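# Push the cart through the door into the yellow bay

## Task

Move the utility cart through the self-closing door into the other room and park it in the yellow bay so that all four wheels sit inside the taped outline and none rests on the tape. Put the case of copy paper in the cart's top tray, lying wholly within the tray's edges. Leave the door closed at the end. Either robot or both may be used, and neither robot may tip over or finish leaning.

## Robot and tools

ROBOTS. Two identical Hello Robot Stretch 4 robots, r1 and r2. Each has one arm: an omni-wheel base, a lift running up a mast, and an arm that telescopes forward, ending in a wrist (yaw, pitch, roll) and a two-finger gripper. The robot is about 1.6 m tall, and its base rim lies within 0.23 m of the base origin. Each robot reports in its own frames, so only images, lidar_m and wrist_depth_mm reveal where the two robots are relative to each other.

FRAMES. Base frame: origin on the floor below the base centre, x forward, y left, z up, in metres. hand_pose (a point between the open fingertips) is given in it and may be slightly off. base_odometry uses the odometry frame, which is the base frame at the scene's start; it counts wheel turns only, so slip shows as travel. Heading is in rad, left positive, -3.142 to 3.142.

move. Keys r1 and r2 each hold that robot's share of one action; a robot omitted gets nothing new. Also "cameras" (list of names, or ["all"]; [] for none) and "blocking", which must always be false. Per robot:
- "base": an offset from where the base last reported itself, not a pose. {"translate_m": d} straight, forward positive, -2 to 2 m; {"strafe_m": d} sideways, left positive, -2 to 2 m; {"rotate_rad": d} turn in place, counter-clockwise positive, -3.2 to 3.2. translate_m and strafe_m may be combined for a straight diagonal; rotate_rad cannot be combined.
- "joints": absolute targets by name: lift_m 0 to 1.2; arm_m 0 to 0.55 (extension); wrist_yaw_rad -1.134 to 4.276 (0 forward, positive left, 3.14 folded back); wrist_pitch_rad -1.117 to 4.259 (0 level, 1.57 down); wrist_roll_rad -1.117 to 4.259 (positive clockwise seen from behind); gripper_m -0.038 to 0.141 (fingertip gap, may be off by up to 0.015). Out-of-range joint targets are clipped and flagged; other bad values are refused; unknown keys make the call invalid.
- "pace": "slow", "default", "fast" or "max" (base 0.1/0.3/0.4/0.6 m/s; a high lift lowers base speed).
- "speeds": per-joint top speed instead of pace (not gripper_m).
- "contact_limits": 0 (lightest) to 1 for arm_m, lift_m, translate_m, strafe_m, rotate_rad, placed beside that same command; default 0.5. A base limit stays in force until the next action with "base". Keep lift_m at 0.3+ when lifting 2 kg, 0.15+ for 1 kg.
- {"end_of_arm": "enable_torque"} alone, to revive limp wrist or gripper motors.
The call returns at once while robots keep moving; each action is capped near 15 s. A new move replaces only the targets it names.

wait: seconds 0 to 10, plus cameras; returns state and images, early if a commanded robot comes to rest. wait(0) shows "earlier move" status.
stop: brakes every running motion on both robots and also re-brakes slack wheels; optional cameras.
zoom_image: camera plus region [x0, y0, x1, y1] in pixels from the top-left, at most 504 by 504, of that camera's newest image.
finished_scene: scene = the current scene's number; irreversible, and the result must hold without the robots.

Cameras: r1_head_camera, r1_head_left_camera, r1_head_right_camera, r1_wrist_camera, and the same four for r2.

RESULTS. "move:" names each robot sent motion with "done" or its worst status (e.g. time_out). "pictures" lists image order. A robot under "as last shown" was not commanded; its unchanged lines repeat earlier values. Statuses: moving, done (wheels turned fully, even if slipping), off_target (resting short, perhaps still pushing), contact_stop (that motion went slack), time_out (target dropped), limit_stop_at_own_body, limit_stop_at_tilt (lean over 6 degrees; lift, arm and wheels go slack), torque_fault (motor limp until enable_torque). Any uncommanded stop or refusal cancels the rest of that reply's move/wait/finished_scene calls. on_its_own reports unordered behaviour (holding, slack, off); "held at" is a target. lidar_m: 12 distances in metres, sector 1 ahead then counter-clockwise (4 left, 7 behind, 10 right); "-" means nothing seen or closer than 0.25 m; glass and thin legs may be missed. wrist_depth_mm: 7x7 grid of depths 100 to 2000 mm from top-left; "-" for far, near (under ~200 mm), blank or hidden. turned_by_wheels vs turned_by_imu differing over ~0.1 rad in one move suggests a hit or slip. base_tilt in degrees (forward, right), ~3 degrees bias. motor_effort in percent with peak in brackets; servo_current in mA; wheel effort positive means turning right.

GRIPPING. Command about 0.015+ below the object's width to grip, around 0.06 below to resist tugs; -0.02 or less to close around a bar or handle. No reading confirms a hold; a rise in the gripper's servo_current hints at one. Squeezing while boxed in can cause a torque_fault.

AVOID. Any hard contact or squeeze between the two robots (including gripping the other's fingers) fails the scene; bases touching must not drive further. Sharing a load is risky because the bases travel up to ~3 cm differently per metre. Don't turn, drive or brake with over 1 kg held and arm_m above 0.2, especially at fast paces; strong pushes with a high gripper can tip the robot. Self-collision risk: gripper over the base with low lift, wrist tilted up and rolled, or turned right and tilted up; at start the wrist is folded back, so tilt or roll carefully. Avoid drops, slams, very hard pushes and letting things fall. The simulation keeps running between calls.

Each tool is called after "Call:" as a command line: name --argument value for each argument, lists and objects as JSON in quotes; but a table of rows of numbers goes row by row, as --pt "numbers of a row", without its own name.

## Session

Call:
move

Scene clock: 0.00 s.
r1.base_odometry: x=+0.000 y=+0.000 heading=+0.000
r1.turned_by_wheels: +0.000
r1.turned_by_imu: +0.000
r1.base_tilt: forward=-1.6 right=+1.3
r1.lidar_m: 1.92 2.25 3.81 1.93 0.97 0.84 0.83 0.93 0.77 0.76 0.93 1.59
r1.base_status: not commanded
r1.joint_positions: lift_m=+0.127 arm_m=+0.000 wrist_yaw_rad=+3.089 wrist_pitch_rad=+0.002 wrist_roll_rad=+0.000 gripper_m=+0.056
r1.joint_status: not commanded
r1.measured_speeds: all 0
r1.motor_effort: lift_m=+20 arm_m=-4 wheel_0=+0 wheel_1=+1 wheel_2=+1
r1.servo_current: wrist_yaw_rad=39 wrist_pitch_rad=46 wrist_roll_rad=65 gripper_m=39
r1.hand_pose: x=-0.1125 y=+0.1024 z=+0.3046 quat_wxyz=(+0.026, -0.001, +0.000, +1.000) (m; r1's base frame)
r1.wrist_depth_mm: 137 138 - - - - - / 113 139 - - - - - / 117 140 224 - - - - / 137 161 - - - - - / - - - - - - - / - - 191 - 187 - - / 842 759 750 788 788 732 768
r2.base_odometry: x=+0.000 y=+0.000 heading=+0.000
r2.turned_by_wheels: +0.000
r2.turned_by_imu: +0.000
r2.base_tilt: forward=-0.6 right=+0.1
r2.lidar_m: 2.02 1.45 1.40 1.49 2.01 2.22 2.34 3.17 1.60 3.62 2.59 2.46
r2.base_status: not commanded
r2.joint_positions: lift_m=+0.295 arm_m=+0.000 wrist_yaw_rad=+3.133 wrist_pitch_rad=+0.002 wrist_roll_rad=+0.000 gripper_m=+0.056
r2.joint_status: not commanded
r2.measured_speeds: all 0
r2.motor_effort: lift_m=+18 arm_m=-4 wheel_0=+0 wheel_1=-1 wheel_2=+0
r2.servo_current: wrist_yaw_rad=46 wrist_pitch_rad=39 wrist_roll_rad=46 gripper_m=59
r2.hand_pose: x=-0.1167 y=+0.0898 z=+0.4727 quat_wxyz=(+0.004, -0.001, +0.000, +1.000) (m; r2's base frame)
r2.wrist_depth_mm: - 140 - - - - - / - 126 150 - - - - / - 130 185 - - - - / 144 143 272 - - - - / 229 - - - - - - / 226 1576 196 1576 190 1618 1464 / 226 1060 1138 - - 1025 1060
pictures: r1_head_camera, r1_head_left_camera, r1_head_right_camera, r1_wrist_camera, r2_head_camera, r2_head_left_camera, r2_head_right_camera, r2_wrist_camera
Images, in order (width x height): r1_head_camera 420x560, r1_head_left_camera 420x672, r1_head_right_camera 420x672, r1_wrist_camera 616x392, r2_head_camera 420x560, r2_head_left_camera 420x672, r2_head_right_camera 420x672, r2_wrist_camera 616x392.

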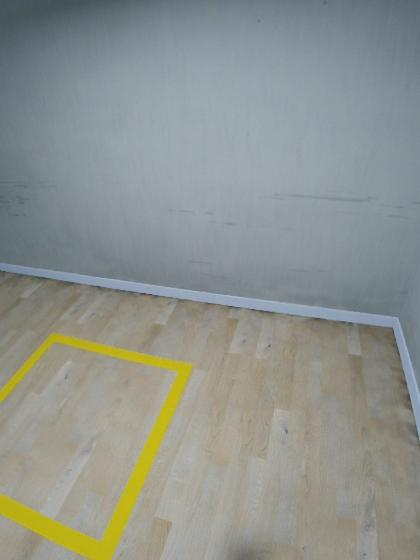

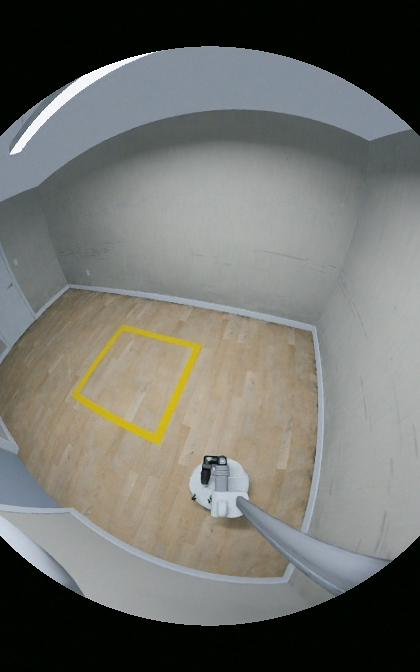

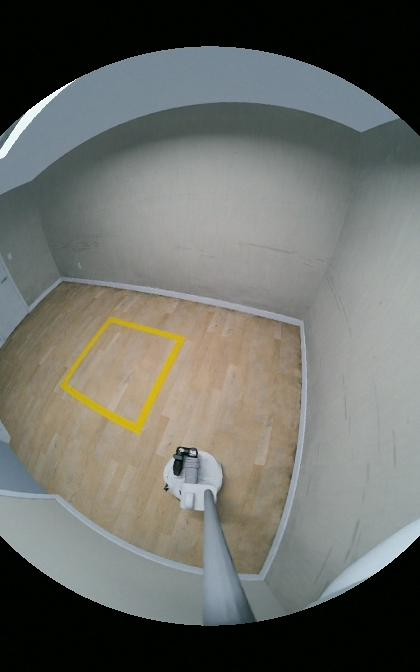

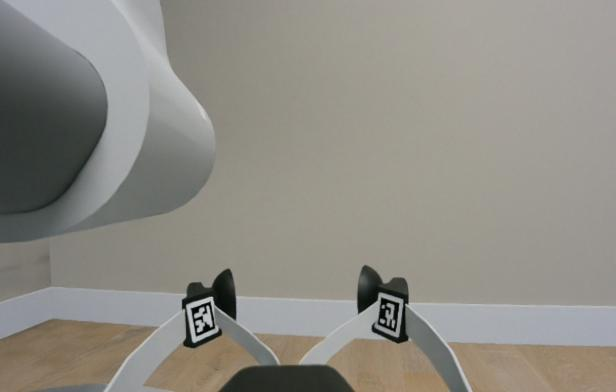

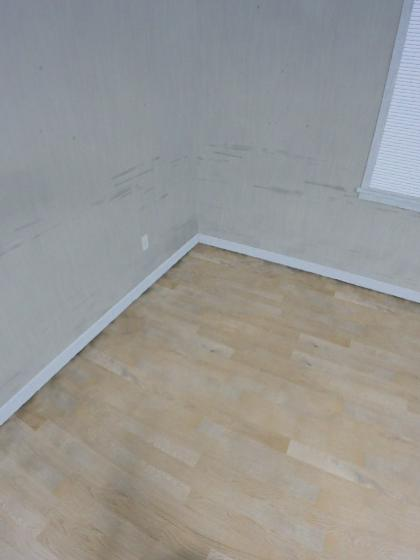

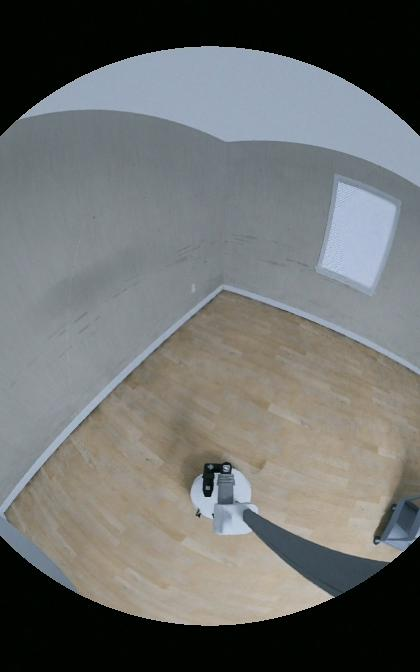

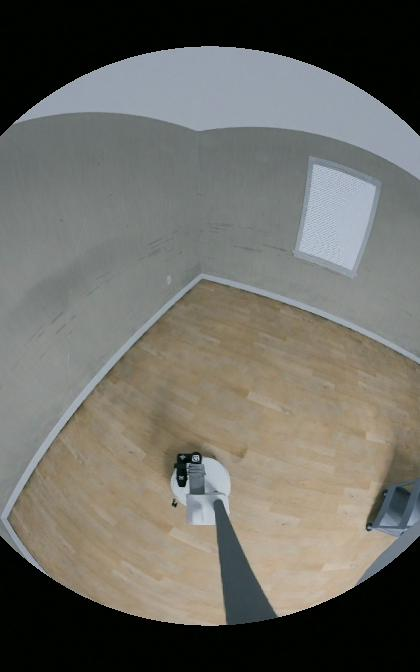

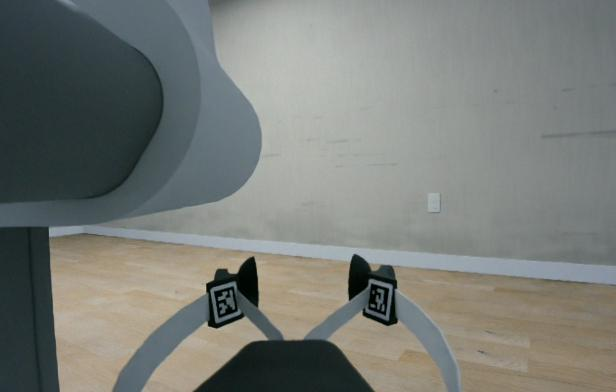

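Call:
move --r1 '{"base":{"rotate_rad":0.9}}' --r2 '{"base":{"rotate_rad":-1.6}}' --blocking false --cameras '[]'

Call:
wait --seconds 2

Call:
wait --seconds 1

Scene clock: 3.97 s.
move: r1 moving; r2 moving
r1.base_odometry: x=+0.000 y=+0.000 heading=+0.252
r1.turned_by_wheels: +0.252
r1.turned_by_imu: +0.252
r1.base_tilt: forward=-1.6 right=+1.2
r1.lidar_m: 1.98 2.71 3.66 1.25 0.89 0.80 0.87 0.80 0.77 0.82 1.11 1.92
r1.base_status: rotate_rad moving
r1.joint_positions: lift_m=+0.127 arm_m=+0.000 wrist_yaw_rad=+3.089 wrist_pitch_rad=+0.002 wrist_roll_rad=+0.000 gripper_m=+0.056
r1.joint_status: not commanded
r1.measured_speeds: translate_m=-0.001 strafe_m=-0.001 rotate_rad=+0.980 lift_m=+0.000 arm_m=+0.000 wrist_yaw_rad=+0.000 wrist_pitch_rad=+0.000 wrist_roll_rad=+0.000
r1.motor_effort: lift_m=+20(20) arm_m=-4(4) wheel_0=-8(9) wheel_1=-6(9) wheel_2=-7(7)
r1.servo_current: wrist_yaw_rad=59(59) wrist_pitch_rad=39(46) wrist_roll_rad=46(59) gripper_m=39(39)
r1.hand_pose: x=-0.1125 y=+0.1024 z=+0.3046 quat_wxyz=(+0.026, -0.001, +0.000, +1.000) (m; r1's base frame)
r1.wrist_depth_mm: 136 138 - - - - - / 113 139 - - - - - / 114 140 226 - - - - / 137 160 - - - - - / - - - - - - - / - 1060 190 - 187 - - / 778 750 750 798 750 699 732
r2.base_odometry: x=+0.000 y=+0.000 heading=-0.252
r2.turned_by_wheels: -0.252
r2.turned_by_imu: -0.244
r2.base_tilt: forward=-0.7 right=+0.1
r2.lidar_m: 2.52 1.62 1.40 1.40 1.67 2.23 2.24 2.64 1.59 1.63 2.93 2.49
r2.base_status: rotate_rad moving
r2.joint_positions: lift_m=+0.295 arm_m=+0.000 wrist_yaw_rad=+3.133 wrist_pitch_rad=+0.002 wrist_roll_rad=+0.000 gripper_m=+0.056
r2.joint_status: not commanded
r2.measured_speeds: translate_m=+0.000 strafe_m=+0.000 rotate_rad=-0.974 lift_m=+0.000 arm_m=+0.000 wrist_yaw_rad=+0.000 wrist_pitch_rad=+0.000 wrist_roll_rad=+0.000
r2.motor_effort: lift_m=+18(18) arm_m=-4(4) wheel_0=+8(9) wheel_1=+8(10) wheel_2=+9(11)
r2.servo_current: wrist_yaw_rad=33(52) wrist_pitch_rad=39(46) wrist_roll_rad=52(52) gripper_m=39(59)
r2.hand_pose: x=-0.1167 y=+0.0898 z=+0.4727 quat_wxyz=(+0.004, -0.001, +0.000, +1.000) (m; r2's base frame)
r2.wrist_depth_mm: - 141 - - - - - / - 127 150 - - - - / - 130 184 - - - - / 144 143 272 - - - - / 229 - - - - - - / 227 1576 196 1576 190 1661 1464 / 226 1060 1138 - - 1060 1060
pictures: none
No camera images: "cameras" was empty.

Scene clock: 5.10 s.
earlier move: r1 done; r2 moving
r1.base_odometry: x=+0.000 y=+0.000 heading=+0.900
r1.turned_by_wheels: +0.648
r1.turned_by_imu: +0.652
r1.base_tilt: forward=-1.6 right=+1.3
r1.lidar_m: 3.08 2.46 1.12 0.86 0.83 0.91 0.79 0.77 0.84 1.23 1.92 2.06
r1.base_status: done
r1.joint_positions: lift_m=+0.127 arm_m=+0.000 wrist_yaw_rad=+3.089 wrist_pitch_rad=+0.002 wrist_roll_rad=+0.000 gripper_m=+0.056
r1.joint_status: not commanded
r1.measured_speeds: all 0
r1.motor_effort: lift_m=+20(20) arm_m=-4(4) wheel_0=-1(10) wheel_1=-2(9) wheel_2=+0(8)
r1.servo_current: wrist_yaw_rad=59(59) wrist_pitch_rad=39(52) wrist_roll_rad=59(59) gripper_m=39(46)
r1.hand_pose: x=-0.1125 y=+0.1024 z=+0.3046 quat_wxyz=(+0.026, -0.001, +0.000, +1.000) (m; r1's base frame)
r1.wrist_depth_mm: 136 139 - - - - - / 113 139 - - - - - / 117 139 229 - - - - / 137 162 - - - - - / - - - - - - - / - - 190 991 187 - - / - 163 750 798 788 750 -
r2.base_odometry: x=+0.000 y=+0.000 heading=-1.576
r2.turned_by_wheels: -1.325
r2.turned_by_imu: -1.289
r2.base_tilt: forward=-0.7 right=+0.0
r2.lidar_m: 3.56 2.60 2.49 2.00 1.46 1.41 1.46 2.06 2.22 2.33 3.21 1.58
r2.base_status: rotate_rad moving
r2.joint_positions: lift_m=+0.295 arm_m=+0.000 wrist_yaw_rad=+3.133 wrist_pitch_rad=+0.002 wrist_roll_rad=+0.000 gripper_m=+0.056
r2.joint_status: not commanded
r2.measured_speeds: translate_m=+0.000 strafe_m=+0.001 rotate_rad=-0.340 lift_m=+0.000 arm_m=+0.000 wrist_yaw_rad=+0.000 wrist_pitch_rad=+0.000 wrist_roll_rad=+0.000
r2.motor_effort: lift_m=+18(18) arm_m=-4(4) wheel_0=+2(11) wheel_1=+5(11) wheel_2=+4(11)
r2.servo_current: wrist_yaw_rad=39(59) wrist_pitch_rad=33(46) wrist_roll_rad=46(52) gripper_m=46(59)
r2.hand_pose: x=-0.1167 y=+0.0898 z=+0.4727 quat_wxyz=(+0.004, -0.001, +0.000, +1.000) (m; r2's base frame)
r2.wrist_depth_mm: - 141 - - - - - / - 127 141 - - - - / - 130 185 - - - - / 144 143 227 - - - - / 230 - - - - - - / 228 1576 196 1336 190 - - / 226 1060 1160 - - 1042 1042
wait: 1.13 of 2 s (r1 has come to rest)
pictures: r1_head_camera, r1_head_left_camera, r1_head_right_camera, r1_wrist_camera, r2_head_camera, r2_head_left_camera, r2_head_right_camera, r2_wrist_camera
Images, in order (width x height): r1_head_camera 420x560, r1_head_left_camera 420x672, r1_head_right_camera 420x672, r1_wrist_camera 616x392, r2_head_camera 420x560, r2_head_left_camera 420x672, r2_head_right_camera 420x672, r2_wrist_camera 616x392.

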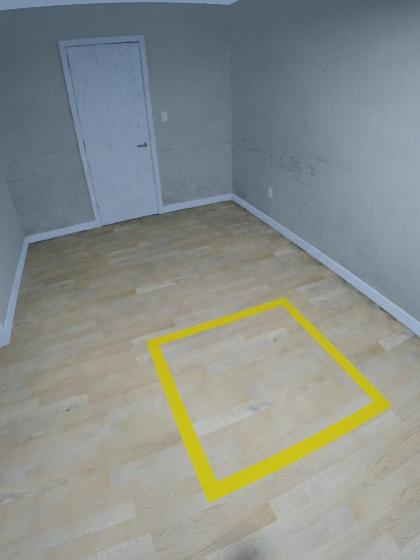

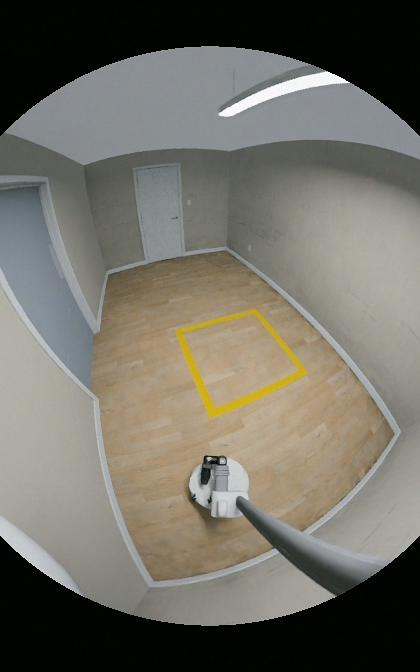

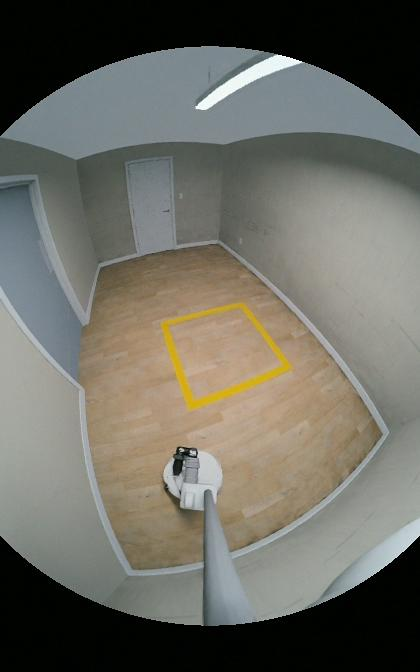

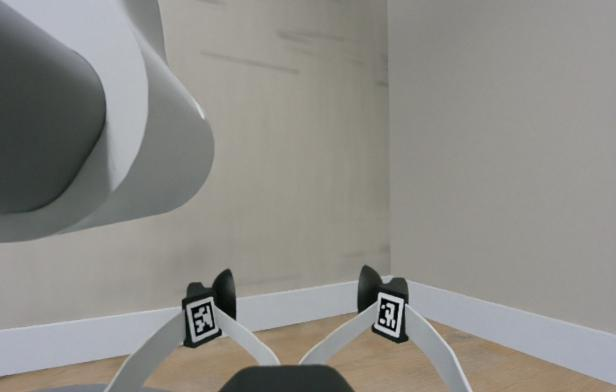

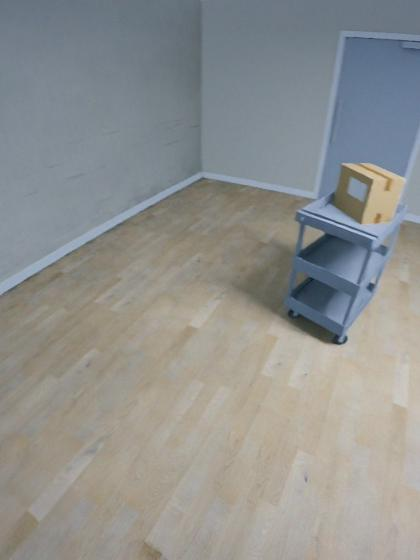

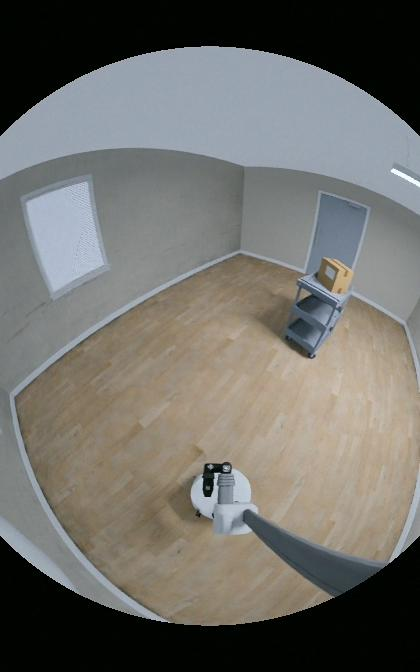

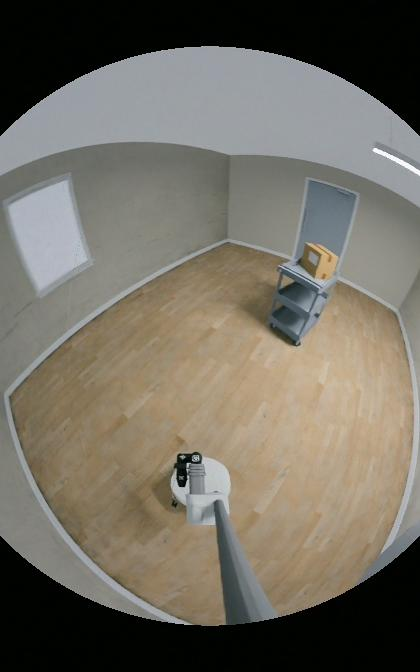

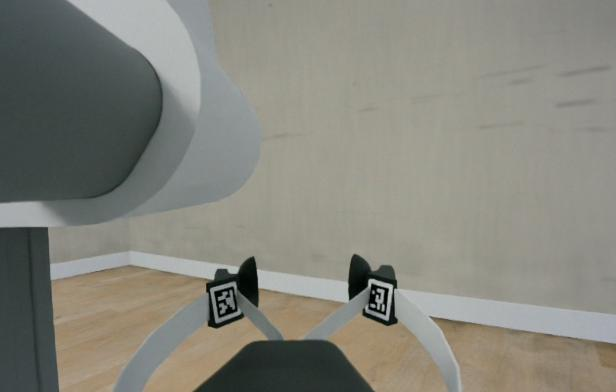

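Scene clock: 5.57 s.
earlier move: r2 done
r1.base_odometry: x=+0.000 y=+0.000 heading=+0.900
r1.turned_by_wheels: +0.000
r1.turned_by_imu: +0.000
r1.base_tilt: forward=-1.6 right=+1.3
r1.lidar_m: 3.09 2.48 1.12 0.86 0.84 0.92 0.79 0.76 0.84 1.26 1.91 2.08
r1.base_status: done
r1.joint_positions: lift_m=+0.127 arm_m=+0.000 wrist_yaw_rad=+3.089 wrist_pitch_rad=+0.002 wrist_roll_rad=+0.000 gripper_m=+0.056
r1.joint_status: not commanded
r1.measured_speeds: all 0
r1.motor_effort: lift_m=+20(20) arm_m=-4(4) wheel_0=-1(10) wheel_1=-1(9) wheel_2=+0(8)
r1.servo_current: wrist_yaw_rad=65(65) wrist_pitch_rad=52(52) wrist_roll_rad=59(65) gripper_m=39(46)
r1.hand_pose: x=-0.1125 y=+0.1024 z=+0.3046 quat_wxyz=(+0.026, -0.001, +0.000, +1.000) (m; r1's base frame)
r1.wrist_depth_mm: 136 139 - - - - - / 113 139 - - - - - / 118 139 229 - - - - / 137 162 - - - - - / - - - - - - - / - - 190 1008 187 - - / - 163 750 788 798 741 -
r2.base_odometry: x=+0.000 y=+0.000 heading=-1.599
r2.turned_by_wheels: -0.023
r2.turned_by_imu: -0.022
r2.base_tilt: forward=-0.7 right=+0.0
r2.lidar_m: 3.69 2.62 2.47 2.04 1.47 1.41 1.46 1.99 2.24 2.30 3.11 1.60
r2.base_status: done
r2.joint_positions: lift_m=+0.295 arm_m=+0.000 wrist_yaw_rad=+3.133 wrist_pitch_rad=+0.002 wrist_roll_rad=+0.000 gripper_m=+0.056
r2.joint_status: not commanded
r2.measured_speeds: all 0
r2.motor_effort: lift_m=+18(18) arm_m=-4(4) wheel_0=+5(11) wheel_1=+3(11) wheel_2=+5(11)
r2.servo_current: wrist_yaw_rad=39(59) wrist_pitch_rad=39(46) wrist_roll_rad=39(52) gripper_m=46(59)
r2.hand_pose: x=-0.1167 y=+0.0898 z=+0.4727 quat_wxyz=(+0.004, -0.001, +0.000, +1.000) (m; r2's base frame)
r2.wrist_depth_mm: - 140 - - - - - / - 126 142 - - - - / - 130 185 - - - - / 144 144 226 - - - - / 229 - - - - - - / 227 1576 196 1308 190 - - / 226 1060 1160 - - 1042 1060
wait: 0.47 of 1 s (r2 has come to rest)
pictures: r1_head_camera, r1_head_left_camera, r1_head_right_camera, r1_wrist_camera, r2_head_camera, r2_head_left_camera, r2_head_right_camera, r2_wrist_camera
Images, in order (width x height): r1_head_camera 420x560, r1_head_left_camera 420x672, r1_head_right_camera 420x672, r1_wrist_camera 616x392, r2_head_camera 420x560, r2_head_left_camera 420x672, r2_head_right_camera 420x672, r2_wrist_camera 616x392.

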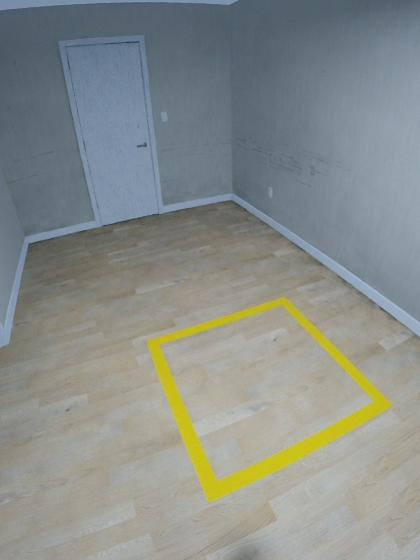

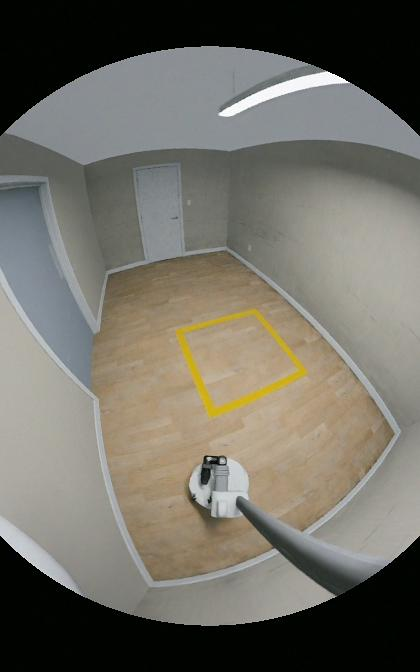

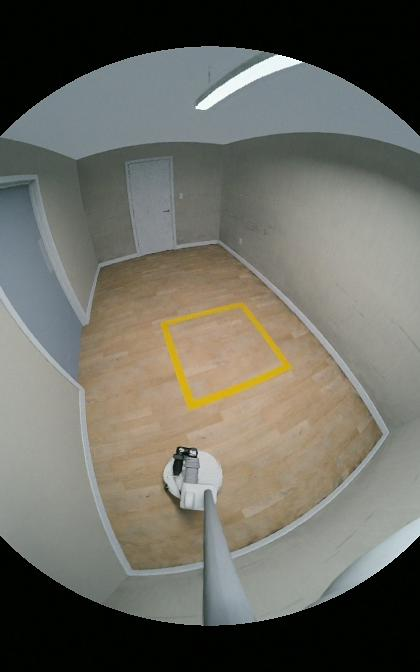

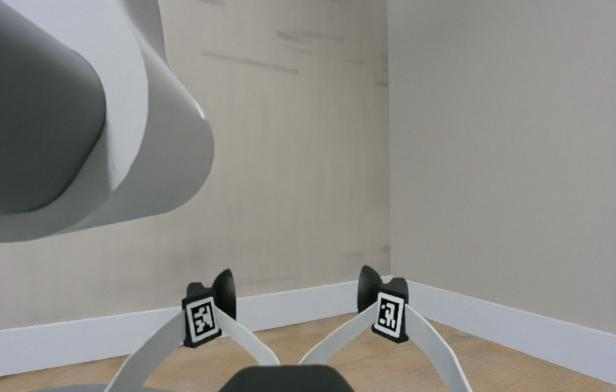

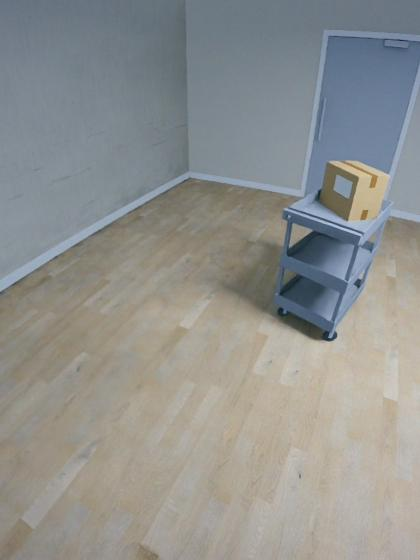

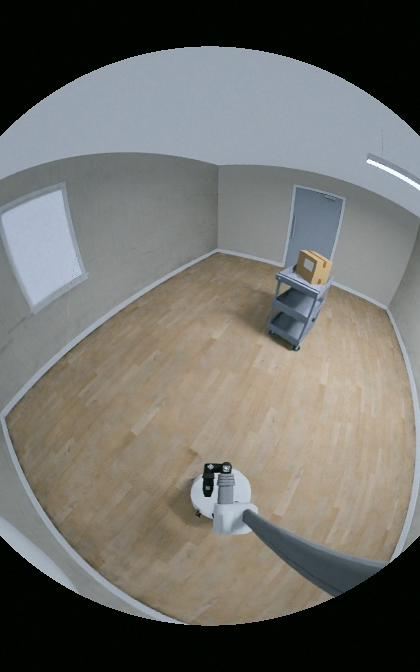

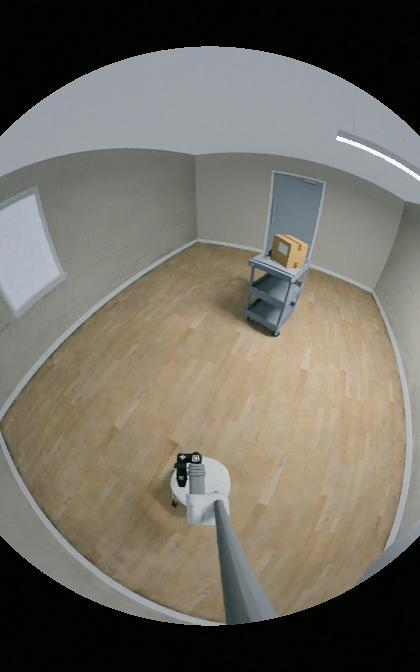

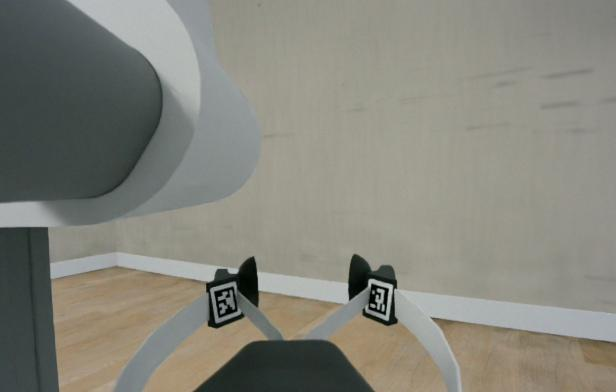

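Call:
zoom_image --camera "r2_head_camera" --region '[250, 10, 420, 360]'

Call:
zoom_image --camera "r1_head_left_camera" --region '[0, 150, 240, 420]'

Call:
zoom_image --camera "r2_head_right_camera" --region '[210, 150, 360, 360]'

Scaled by 1.440 from the camera's 420x560 image, which has a finer 1200x1600 frame.

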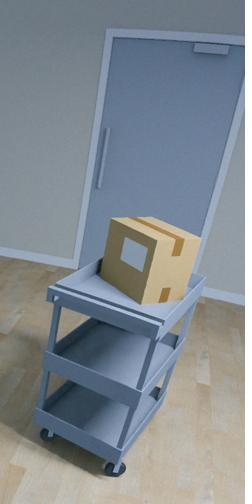

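Scaled by 1.867 from the camera's 420x672 image, which has a finer 600x960 frame.

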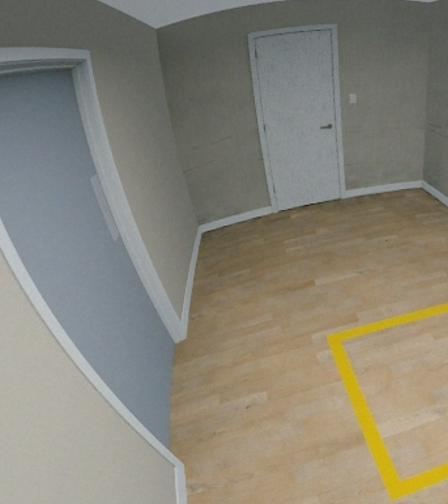

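Scaled by 2.400 from the camera's 420x672 image, which has a finer 600x960 frame.

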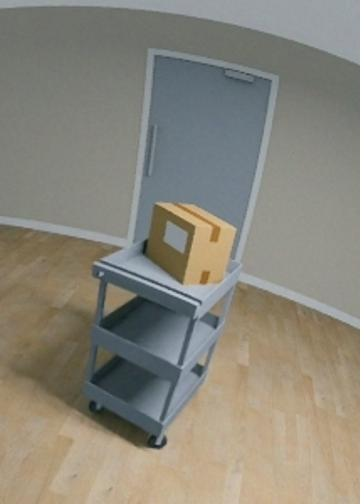

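Call:
move --r1 '{"base":{"rotate_rad":1.92}}' --r2 '{"base":{"rotate_rad":-0.524}}' --blocking false --cameras '[]'

Call:
wait --seconds 2 --cameras '[]'

Call:
wait --seconds 2

Scene clock: 59.47 s.
move: r1 moving; r2 moving
r1.base_odometry: x=+0.000 y=+0.000 heading=+1.152
r1.turned_by_wheels: +0.252
r1.turned_by_imu: +0.253
r1.base_tilt: forward=-1.6 right=+1.2
r1.lidar_m: 3.89 1.65 0.94 0.83 0.85 0.87 0.77 0.77 0.99 1.92 1.95 2.37
r1.base_status: rotate_rad moving
r1.joint_positions: lift_m=+0.127 arm_m=+0.000 wrist_yaw_rad=+3.089 wrist_pitch_rad=+0.002 wrist_roll_rad=+0.000 gripper_m=+0.056
r1.joint_status: not commanded
r1.measured_speeds: translate_m=-0.001 strafe_m=-0.001 rotate_rad=+0.981 lift_m=+0.000 arm_m=+0.000 wrist_yaw_rad=+0.000 wrist_pitch_rad=+0.000 wrist_roll_rad=+0.000
r1.motor_effort: lift_m=+20(20) arm_m=-4(4) wheel_0=-10(10) wheel_1=-6(8) wheel_2=-7(7)
r1.servo_current: wrist_yaw_rad=46(52) wrist_pitch_rad=39(46) wrist_roll_rad=65(65) gripper_m=39(46)
r1.hand_pose: x=-0.1125 y=+0.1024 z=+0.3046 quat_wxyz=(+0.026, -0.001, +0.000, +1.000) (m; r1's base frame)
r1.wrist_depth_mm: 136 139 - - - - - / 113 139 - - - - - / 118 139 229 - - - - / 137 162 - - - - - / - - - - - - - / - - 190 - 188 - - / 750 163 750 809 798 778 768
r2.base_odometry: x=+0.000 y=+0.000 heading=-1.851
r2.turned_by_wheels: -0.252
r2.turned_by_imu: -0.245
r2.base_tilt: forward=-0.7 right=+0.1
r2.lidar_m: 1.62 2.92 2.50 2.51 1.61 1.41 1.42 1.67 2.20 2.24 2.58 1.59
r2.base_status: rotate_rad moving
r2.joint_positions: lift_m=+0.295 arm_m=+0.000 wrist_yaw_rad=+3.133 wrist_pitch_rad=+0.002 wrist_roll_rad=+0.000 gripper_m=+0.056
r2.joint_status: not commanded
r2.measured_speeds: translate_m=+0.001 strafe_m=+0.000 rotate_rad=-0.968 lift_m=+0.000 arm_m=+0.000 wrist_yaw_rad=+0.000 wrist_pitch_rad=+0.000 wrist_roll_rad=+0.000
r2.motor_effort: lift_m=+18(18) arm_m=-4(4) wheel_0=+7(10) wheel_1=+9(9) wheel_2=+10(11)
r2.servo_current: wrist_yaw_rad=46(52) wrist_pitch_rad=39(46) wrist_roll_rad=52(59) gripper_m=46(52)
r2.hand_pose: x=-0.1167 y=+0.0898 z=+0.4727 quat_wxyz=(+0.004, -0.001, +0.000, +1.000) (m; r2's base frame)
r2.wrist_depth_mm: - 141 - - - - - / - 126 141 - - - - / - 129 185 - - - - / 144 143 207 - - - - / 229 - - - - - - / 227 1537 194 1308 190 - - / 227 1042 1160 - - 1042 1060
pictures: none
No camera images: "cameras" was empty.

Scene clock: 60.30 s.
earlier move: r1 moving; r2 done
r1.base_odometry: x=+0.000 y=+0.000 heading=+2.431
r1.turned_by_wheels: +1.279
r1.turned_by_imu: +1.286
r1.base_tilt: forward=-1.6 right=+1.3
r1.lidar_m: 0.88 0.82 0.90 0.79 0.77 0.81 1.19 1.94 2.06 2.92 2.85 1.15
r1.base_status: rotate_rad moving
r1.joint_positions: lift_m=+0.127 arm_m=+0.000 wrist_yaw_rad=+3.089 wrist_pitch_rad=+0.002 wrist_roll_rad=+0.000 gripper_m=+0.056
r1.joint_status: not commanded
r1.measured_speeds: translate_m=+0.000 strafe_m=+0.001 rotate_rad=+1.282 lift_m=+0.000 arm_m=+0.000 wrist_yaw_rad=+0.000 wrist_pitch_rad=+0.000 wrist_roll_rad=+0.000
r1.motor_effort: lift_m=+20(20) arm_m=-4(4) wheel_0=-5(10) wheel_1=-3(10) wheel_2=-1(8)
r1.servo_current: wrist_yaw_rad=59(65) wrist_pitch_rad=46(52) wrist_roll_rad=39(65) gripper_m=52(52)
r1.hand_pose: x=-0.1125 y=+0.1024 z=+0.3046 quat_wxyz=(+0.026, -0.001, +0.000, +1.000) (m; r1's base frame)
r1.wrist_depth_mm: 136 138 - - - - - / 113 139 - - - - - / 118 140 228 - - - - / 137 162 293 - - - - / 1661 1983 1983 - - - - / 1182 1182 194 1182 187 - - / 842 741 750 798 778 699 -
r2.base_odometry: x=+0.000 y=+0.000 heading=-2.122
r2.turned_by_wheels: -0.271
r2.turned_by_imu: -0.264
r2.base_tilt: forward=-0.7 right=+0.1
r2.lidar_m: 1.61 3.61 2.60 2.49 2.05 1.48 1.38 1.45 2.01 2.23 2.33 3.11
r2.base_status: done
r2.joint_positions: lift_m=+0.295 arm_m=+0.000 wrist_yaw_rad=+3.133 wrist_pitch_rad=+0.002 wrist_roll_rad=+0.000 gripper_m=+0.056
r2.joint_status: not commanded
r2.measured_speeds: all 0
r2.motor_effort: lift_m=+18(18) arm_m=-4(4) wheel_0=+4(10) wheel_1=+3(9) wheel_2=+4(11)
r2.servo_current: wrist_yaw_rad=33(65) wrist_pitch_rad=39(46) wrist_roll_rad=33(59) gripper_m=52(52)
r2.hand_pose: x=-0.1167 y=+0.0898 z=+0.4727 quat_wxyz=(+0.004, -0.001, +0.000, +1.000) (m; r2's base frame)
r2.wrist_depth_mm: - 141 - - - - - / - 126 142 - - - - / - 129 185 - - - - / 144 144 207 - - - - / 220 - - - - - - / 220 1397 190 171 190 1366 1308 / 227 1060 1138 - - 1042 1078
wait: 0.83 of 2 s (r2 has come to rest)
pictures: none
No camera images: "cameras" was empty.

Scene clock: 61.23 s.
earlier move: r1 done
r1.base_odometry: x=+0.000 y=+0.000 heading=+2.819
r1.turned_by_wheels: +0.388
r1.turned_by_imu: +0.390
r1.base_tilt: forward=-1.6 right=+1.3
r1.lidar_m: 0.83 0.87 0.84 0.76 0.80 1.04 1.92 2.00 2.55 3.93 1.37 0.90
r1.base_status: done
r1.joint_positions: lift_m=+0.127 arm_m=+0.000 wrist_yaw_rad=+3.089 wrist_pitch_rad=+0.002 wrist_roll_rad=+0.000 gripper_m=+0.056
r1.joint_status: not commanded
r1.measured_speeds: all 0
r1.motor_effort: lift_m=+20(20) arm_m=-4(4) wheel_0=-3(10) wheel_1=-1(10) wheel_2=-2(8)
r1.servo_current: wrist_yaw_rad=46(72) wrist_pitch_rad=39(52) wrist_roll_rad=59(65) gripper_m=39(52)
r1.hand_pose: x=-0.1125 y=+0.1024 z=+0.3046 quat_wxyz=(+0.026, -0.001, +0.000, +1.000) (m; r1's base frame)
r1.wrist_depth_mm: 136 138 - - - - - / 113 139 - - - - - / 118 140 273 - - - - / 137 162 - - - - - / 1661 1708 - - 1921 - - / 1182 1205 193 1205 187 1060 - / 831 741 750 798 798 768 768
r2.base_odometry: x=+0.000 y=+0.000 heading=-2.122
r2.turned_by_wheels: +0.000
r2.turned_by_imu: +0.000
r2.base_tilt: forward=-0.7 right=+0.1
r2.lidar_m: 1.60 3.64 2.61 2.50 2.05 1.47 1.41 1.47 1.98 2.23 2.30 3.12
r2.base_status: done
r2.joint_positions: lift_m=+0.295 arm_m=+0.000 wrist_yaw_rad=+3.133 wrist_pitch_rad=+0.002 wrist_roll_rad=+0.000 gripper_m=+0.056
r2.joint_status: not commanded
r2.measured_speeds: all 0
r2.motor_effort: lift_m=+18(18) arm_m=-4(4) wheel_0=+5(10) wheel_1=+3(9) wheel_2=+5(11)
r2.servo_current: wrist_yaw_rad=46(65) wrist_pitch_rad=46(46) wrist_roll_rad=59(59) gripper_m=46(52)
r2.hand_pose: x=-0.1167 y=+0.0898 z=+0.4727 quat_wxyz=(+0.004, -0.001, +0.000, +1.000) (m; r2's base frame)
r2.wrist_depth_mm: - 140 - - - - - / - 127 141 - - - - / - 130 185 - - - - / 144 143 207 - - - - / 220 - - - - - - / 220 1430 191 170 190 1366 1366 / 227 1060 1138 - - 1025 1078
wait: 0.93 of 2 s (r1 has come to rest)
pictures: r1_head_camera, r1_head_left_camera, r1_head_right_camera, r1_wrist_camera, r2_head_camera, r2_head_left_camera, r2_head_right_camera, r2_wrist_camera
Images, in order (width x height): r1_head_camera 420x560, r1_head_left_camera 420x672, r1_head_right_camera 420x672, r1_wrist_camera 616x392, r2_head_camera 420x560, r2_head_left_camera 420x672, r2_head_right_camera 420x672, r2_wrist_camera 616x392.

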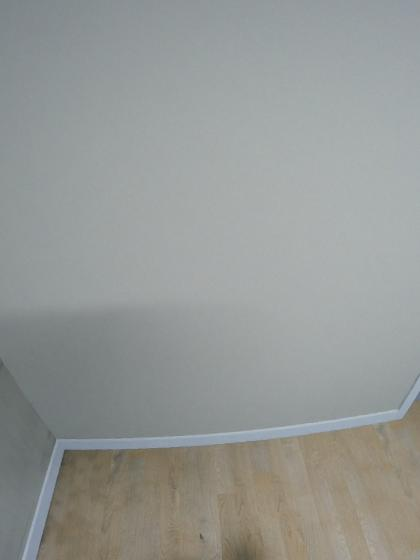

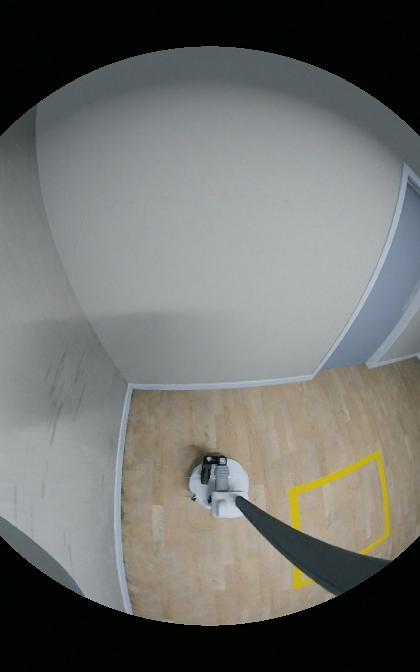

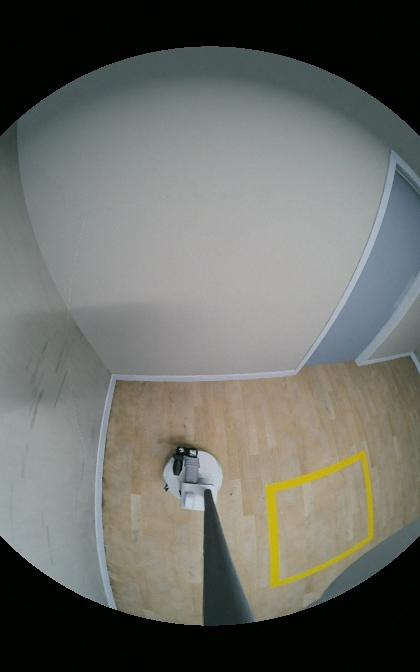

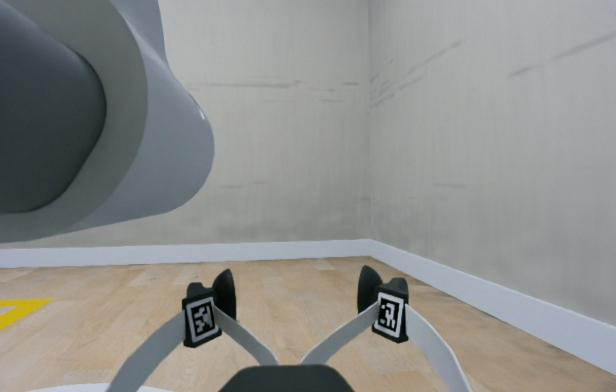

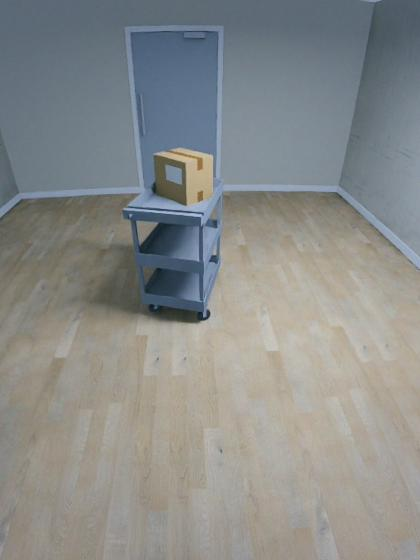

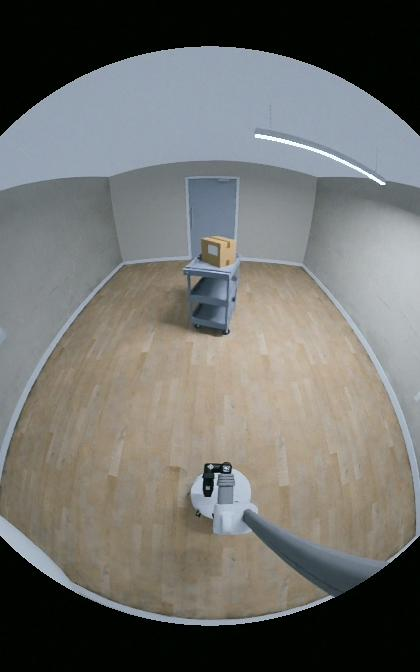

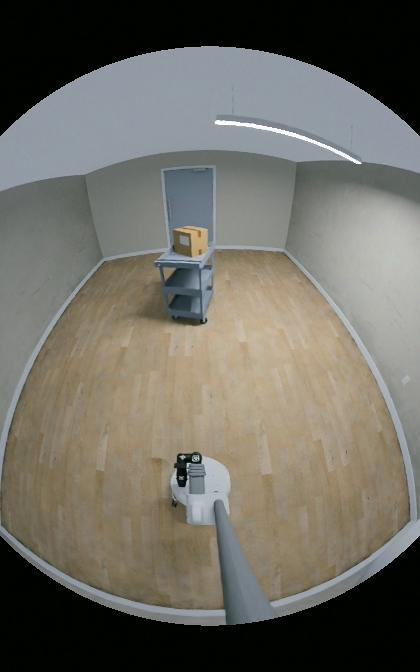

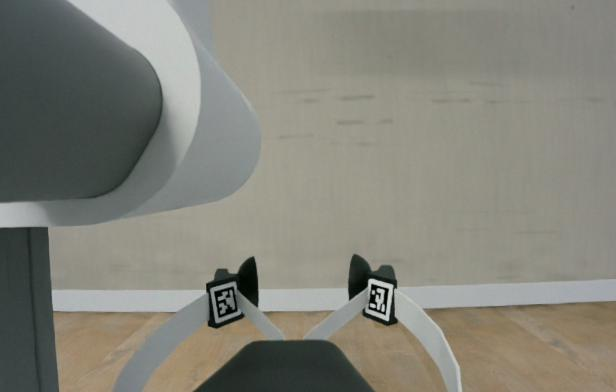

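Call:
move --r2 '{"base":{"translate_m":0.65},"joints":{"lift_m":0.7,"wrist_yaw_rad":0.0,"gripper_m":0.1}}' --blocking false --cameras '[]'

Call:
wait --seconds 4 --cameras '["r2_head_camera","r2_wrist_camera","r2_head_left_camera","r2_head_right_camera"]'

Scene clock: 95.80 s.
move: r2 moving
r1: as last shown
r1.turned_by_wheels: +0.000
r1.turned_by_imu: +0.000
r1.lidar_m: 0.84 0.86 0.83 0.75 0.77 1.04 1.93 1.99 2.57 3.95 1.34 0.91
r1.motor_effort: lift_m=+20(20) arm_m=-4(4) wheel_0=-3(4) wheel_1=-2(2) wheel_2=-2(2)
r1.servo_current: wrist_yaw_rad=59(65) wrist_pitch_rad=52(52) wrist_roll_rad=39(65) gripper_m=46(46)
r1.wrist_depth_mm: 136 138 - - - - - / 113 139 - - - - - / 118 140 273 - - - - / 137 161 - - - - - / 1661 1661 - - 1983 - - / 1160 1205 194 1182 188 1078 - / 842 750 750 798 798 768 778
r2.base_odometry: x=-0.016 y=-0.027 heading=-2.122
r2.turned_by_wheels: +0.000
r2.turned_by_imu: +0.001
r2.base_tilt: forward=-0.7 right=+0.1
r2.lidar_m: 1.57 3.63 2.60 2.48 2.07 1.50 1.43 1.50 2.08 2.23 2.32 3.16
r2.base_status: translate_m moving
r2.joint_positions: lift_m=+0.333 arm_m=+0.000 wrist_yaw_rad=+2.571 wrist_pitch_rad=+0.002 wrist_roll_rad=+0.000 gripper_m=+0.075
r2.joint_status: lift_m moving; wrist_yaw_rad moving; gripper_m moving
r2.measured_speeds: translate_m=+0.122 strafe_m=+0.000 rotate_rad=-0.001 lift_m=+0.146 arm_m=+0.000 wrist_yaw_rad=-1.735 wrist_pitch_rad=+0.000 wrist_roll_rad=+0.000
r2.motor_effort: lift_m=+24(24) arm_m=-4(4) wheel_0=+6(9) wheel_1=+5(7) wheel_2=-11(13)
r2.servo_current: wrist_yaw_rad=98(104) wrist_pitch_rad=46(46) wrist_roll_rad=52(59) gripper_m=78(104)
r2.hand_pose: x=-0.0245 y=+0.2294 z=+0.5104 quat_wxyz=(+0.282, -0.001, +0.000, +0.960) (m; r2's base frame)
r2.wrist_depth_mm: - - - - - - - / - - - - - - - / - - - - - - - / - - - - - - - / - - - - - - - / - - 189 1499 190 1708 1537 / 1118 1138 1205 - 1182 1078 1118
pictures: none
No camera images: "cameras" was empty.

Scene clock: 98.97 s.
earlier move: r2 done
r1.base_odometry: x=+0.000 y=+0.000 heading=+2.819
r1.turned_by_wheels: +0.000
r1.turned_by_imu: +0.000
r1.base_tilt: forward=-1.6 right=+1.2
r1.lidar_m: 0.85 0.84 0.83 0.77 0.77 1.04 1.92 1.98 2.59 3.94 1.32 0.92
r1.base_status: not commanded
r1.joint_positions: lift_m=+0.127 arm_m=+0.000 wrist_yaw_rad=+3.089 wrist_pitch_rad=+0.002 wrist_roll_rad=+0.000 gripper_m=+0.056
r1.joint_status: not commanded
r1.measured_speeds: all 0
r1.motor_effort: lift_m=+20(20) arm_m=-4(4) wheel_0=-3(4) wheel_1=-2(2) wheel_2=-2(2)
r1.servo_current: wrist_yaw_rad=65(72) wrist_pitch_rad=52(52) wrist_roll_rad=46(78) gripper_m=39(52)
r1.hand_pose: x=-0.1125 y=+0.1024 z=+0.3046 quat_wxyz=(+0.026, -0.001, +0.000, +1.000) (m; r1's base frame)
r1.wrist_depth_mm: 136 138 - - - - - / 113 139 - - - - - / 117 140 273 - - - - / 137 162 - - - - - / 1708 1618 - - 1863 - - / 1182 1182 193 1182 187 1060 - / 831 750 759 798 798 778 778
r2.base_odometry: x=-0.340 y=-0.554 heading=-2.122
r2.turned_by_wheels: +0.000
r2.turned_by_imu: +0.001
r2.base_tilt: forward=-0.7 right=+0.1
r2.lidar_m: 0.96 1.10 2.66 2.50 2.61 2.15 2.06 2.12 2.32 2.23 2.33 3.16
r2.base_status: done
r2.joint_positions: lift_m=+0.700 arm_m=+0.000 wrist_yaw_rad=+0.003 wrist_pitch_rad=+0.002 wrist_roll_rad=+0.000 gripper_m=+0.100
r2.joint_status: all done
r2.measured_speeds: all 0
r2.motor_effort: lift_m=+21(25) arm_m=-4(4) wheel_0=+3(10) wheel_1=+2(9) wheel_2=-2(14)
r2.servo_current: wrist_yaw_rad=39(143) wrist_pitch_rad=46(46) wrist_roll_rad=39(65) gripper_m=52(104)
r2.hand_pose: x=+0.4596 y=-0.0866 z=+0.8775 quat_wxyz=(+1.000, +0.000, +0.001, +0.001) (m; r2's base frame)
r2.wrist_depth_mm: - - - - - - - / - - - - - - - / - - - - - - - / - - 1281 1098 - - - / - - - - - - - / - - 189 162 194 - - / 1921 1756 - - 1983 1808 1863
wait: 3.17 of 4 s (r2 has come to rest)
pictures: r2_head_camera, r2_head_left_camera, r2_head_right_camera, r2_wrist_camera
Images, in order (width x height): r2_head_camera 420x560, r2_head_left_camera 420x672, r2_head_right_camera 420x672, r2_wrist_camera 616x392.

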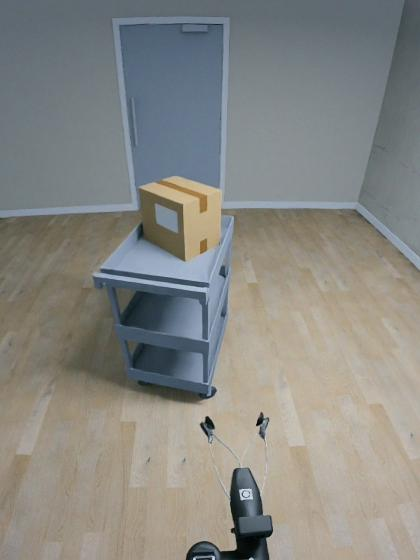

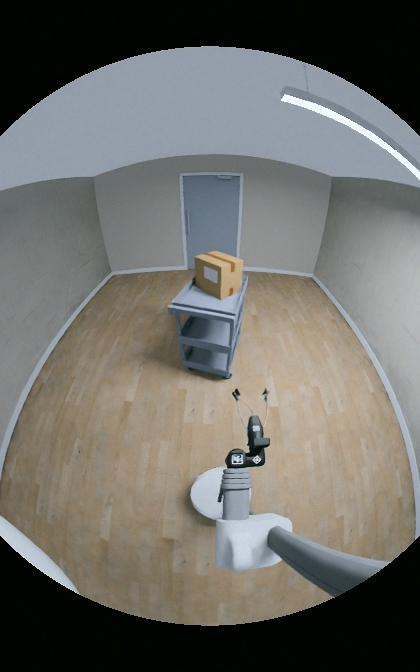

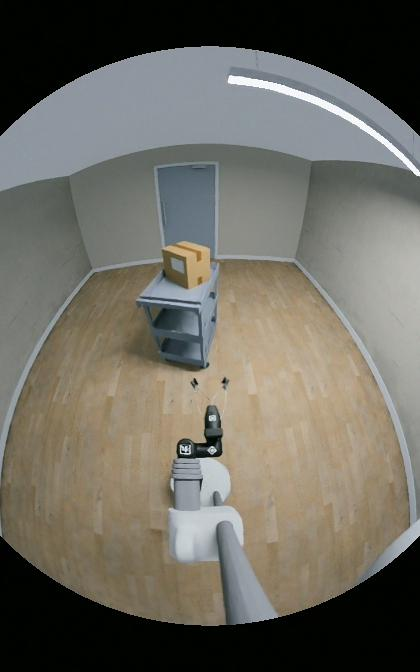

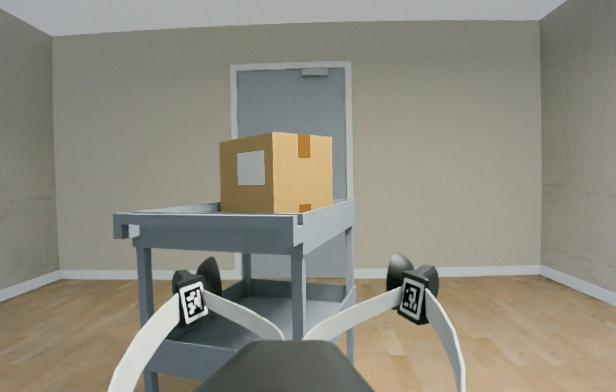

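Call:
zoom_image --camera "r2_wrist_camera" --region '[90, 120, 380, 392]'

Call:
zoom_image --camera "r2_head_camera" --region '[80, 170, 250, 410]'

Scaled by 1.738.

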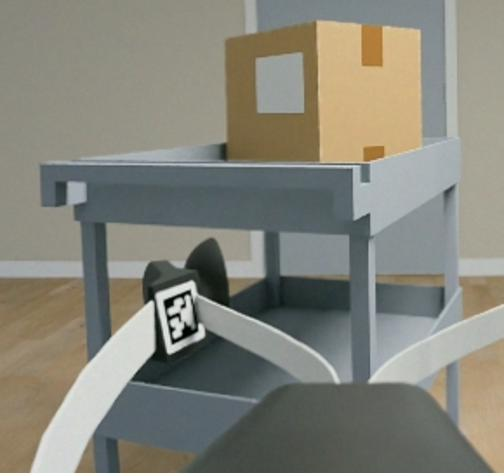

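Scaled by 2.100 from the camera's 420x560 image, which has a finer 1200x1600 frame.

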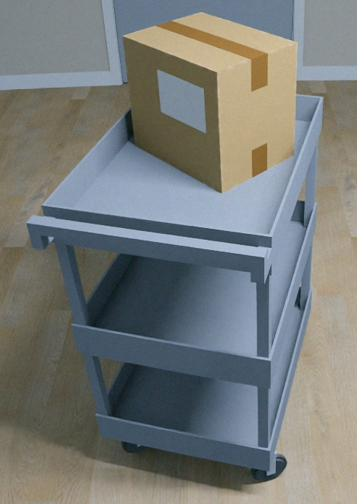

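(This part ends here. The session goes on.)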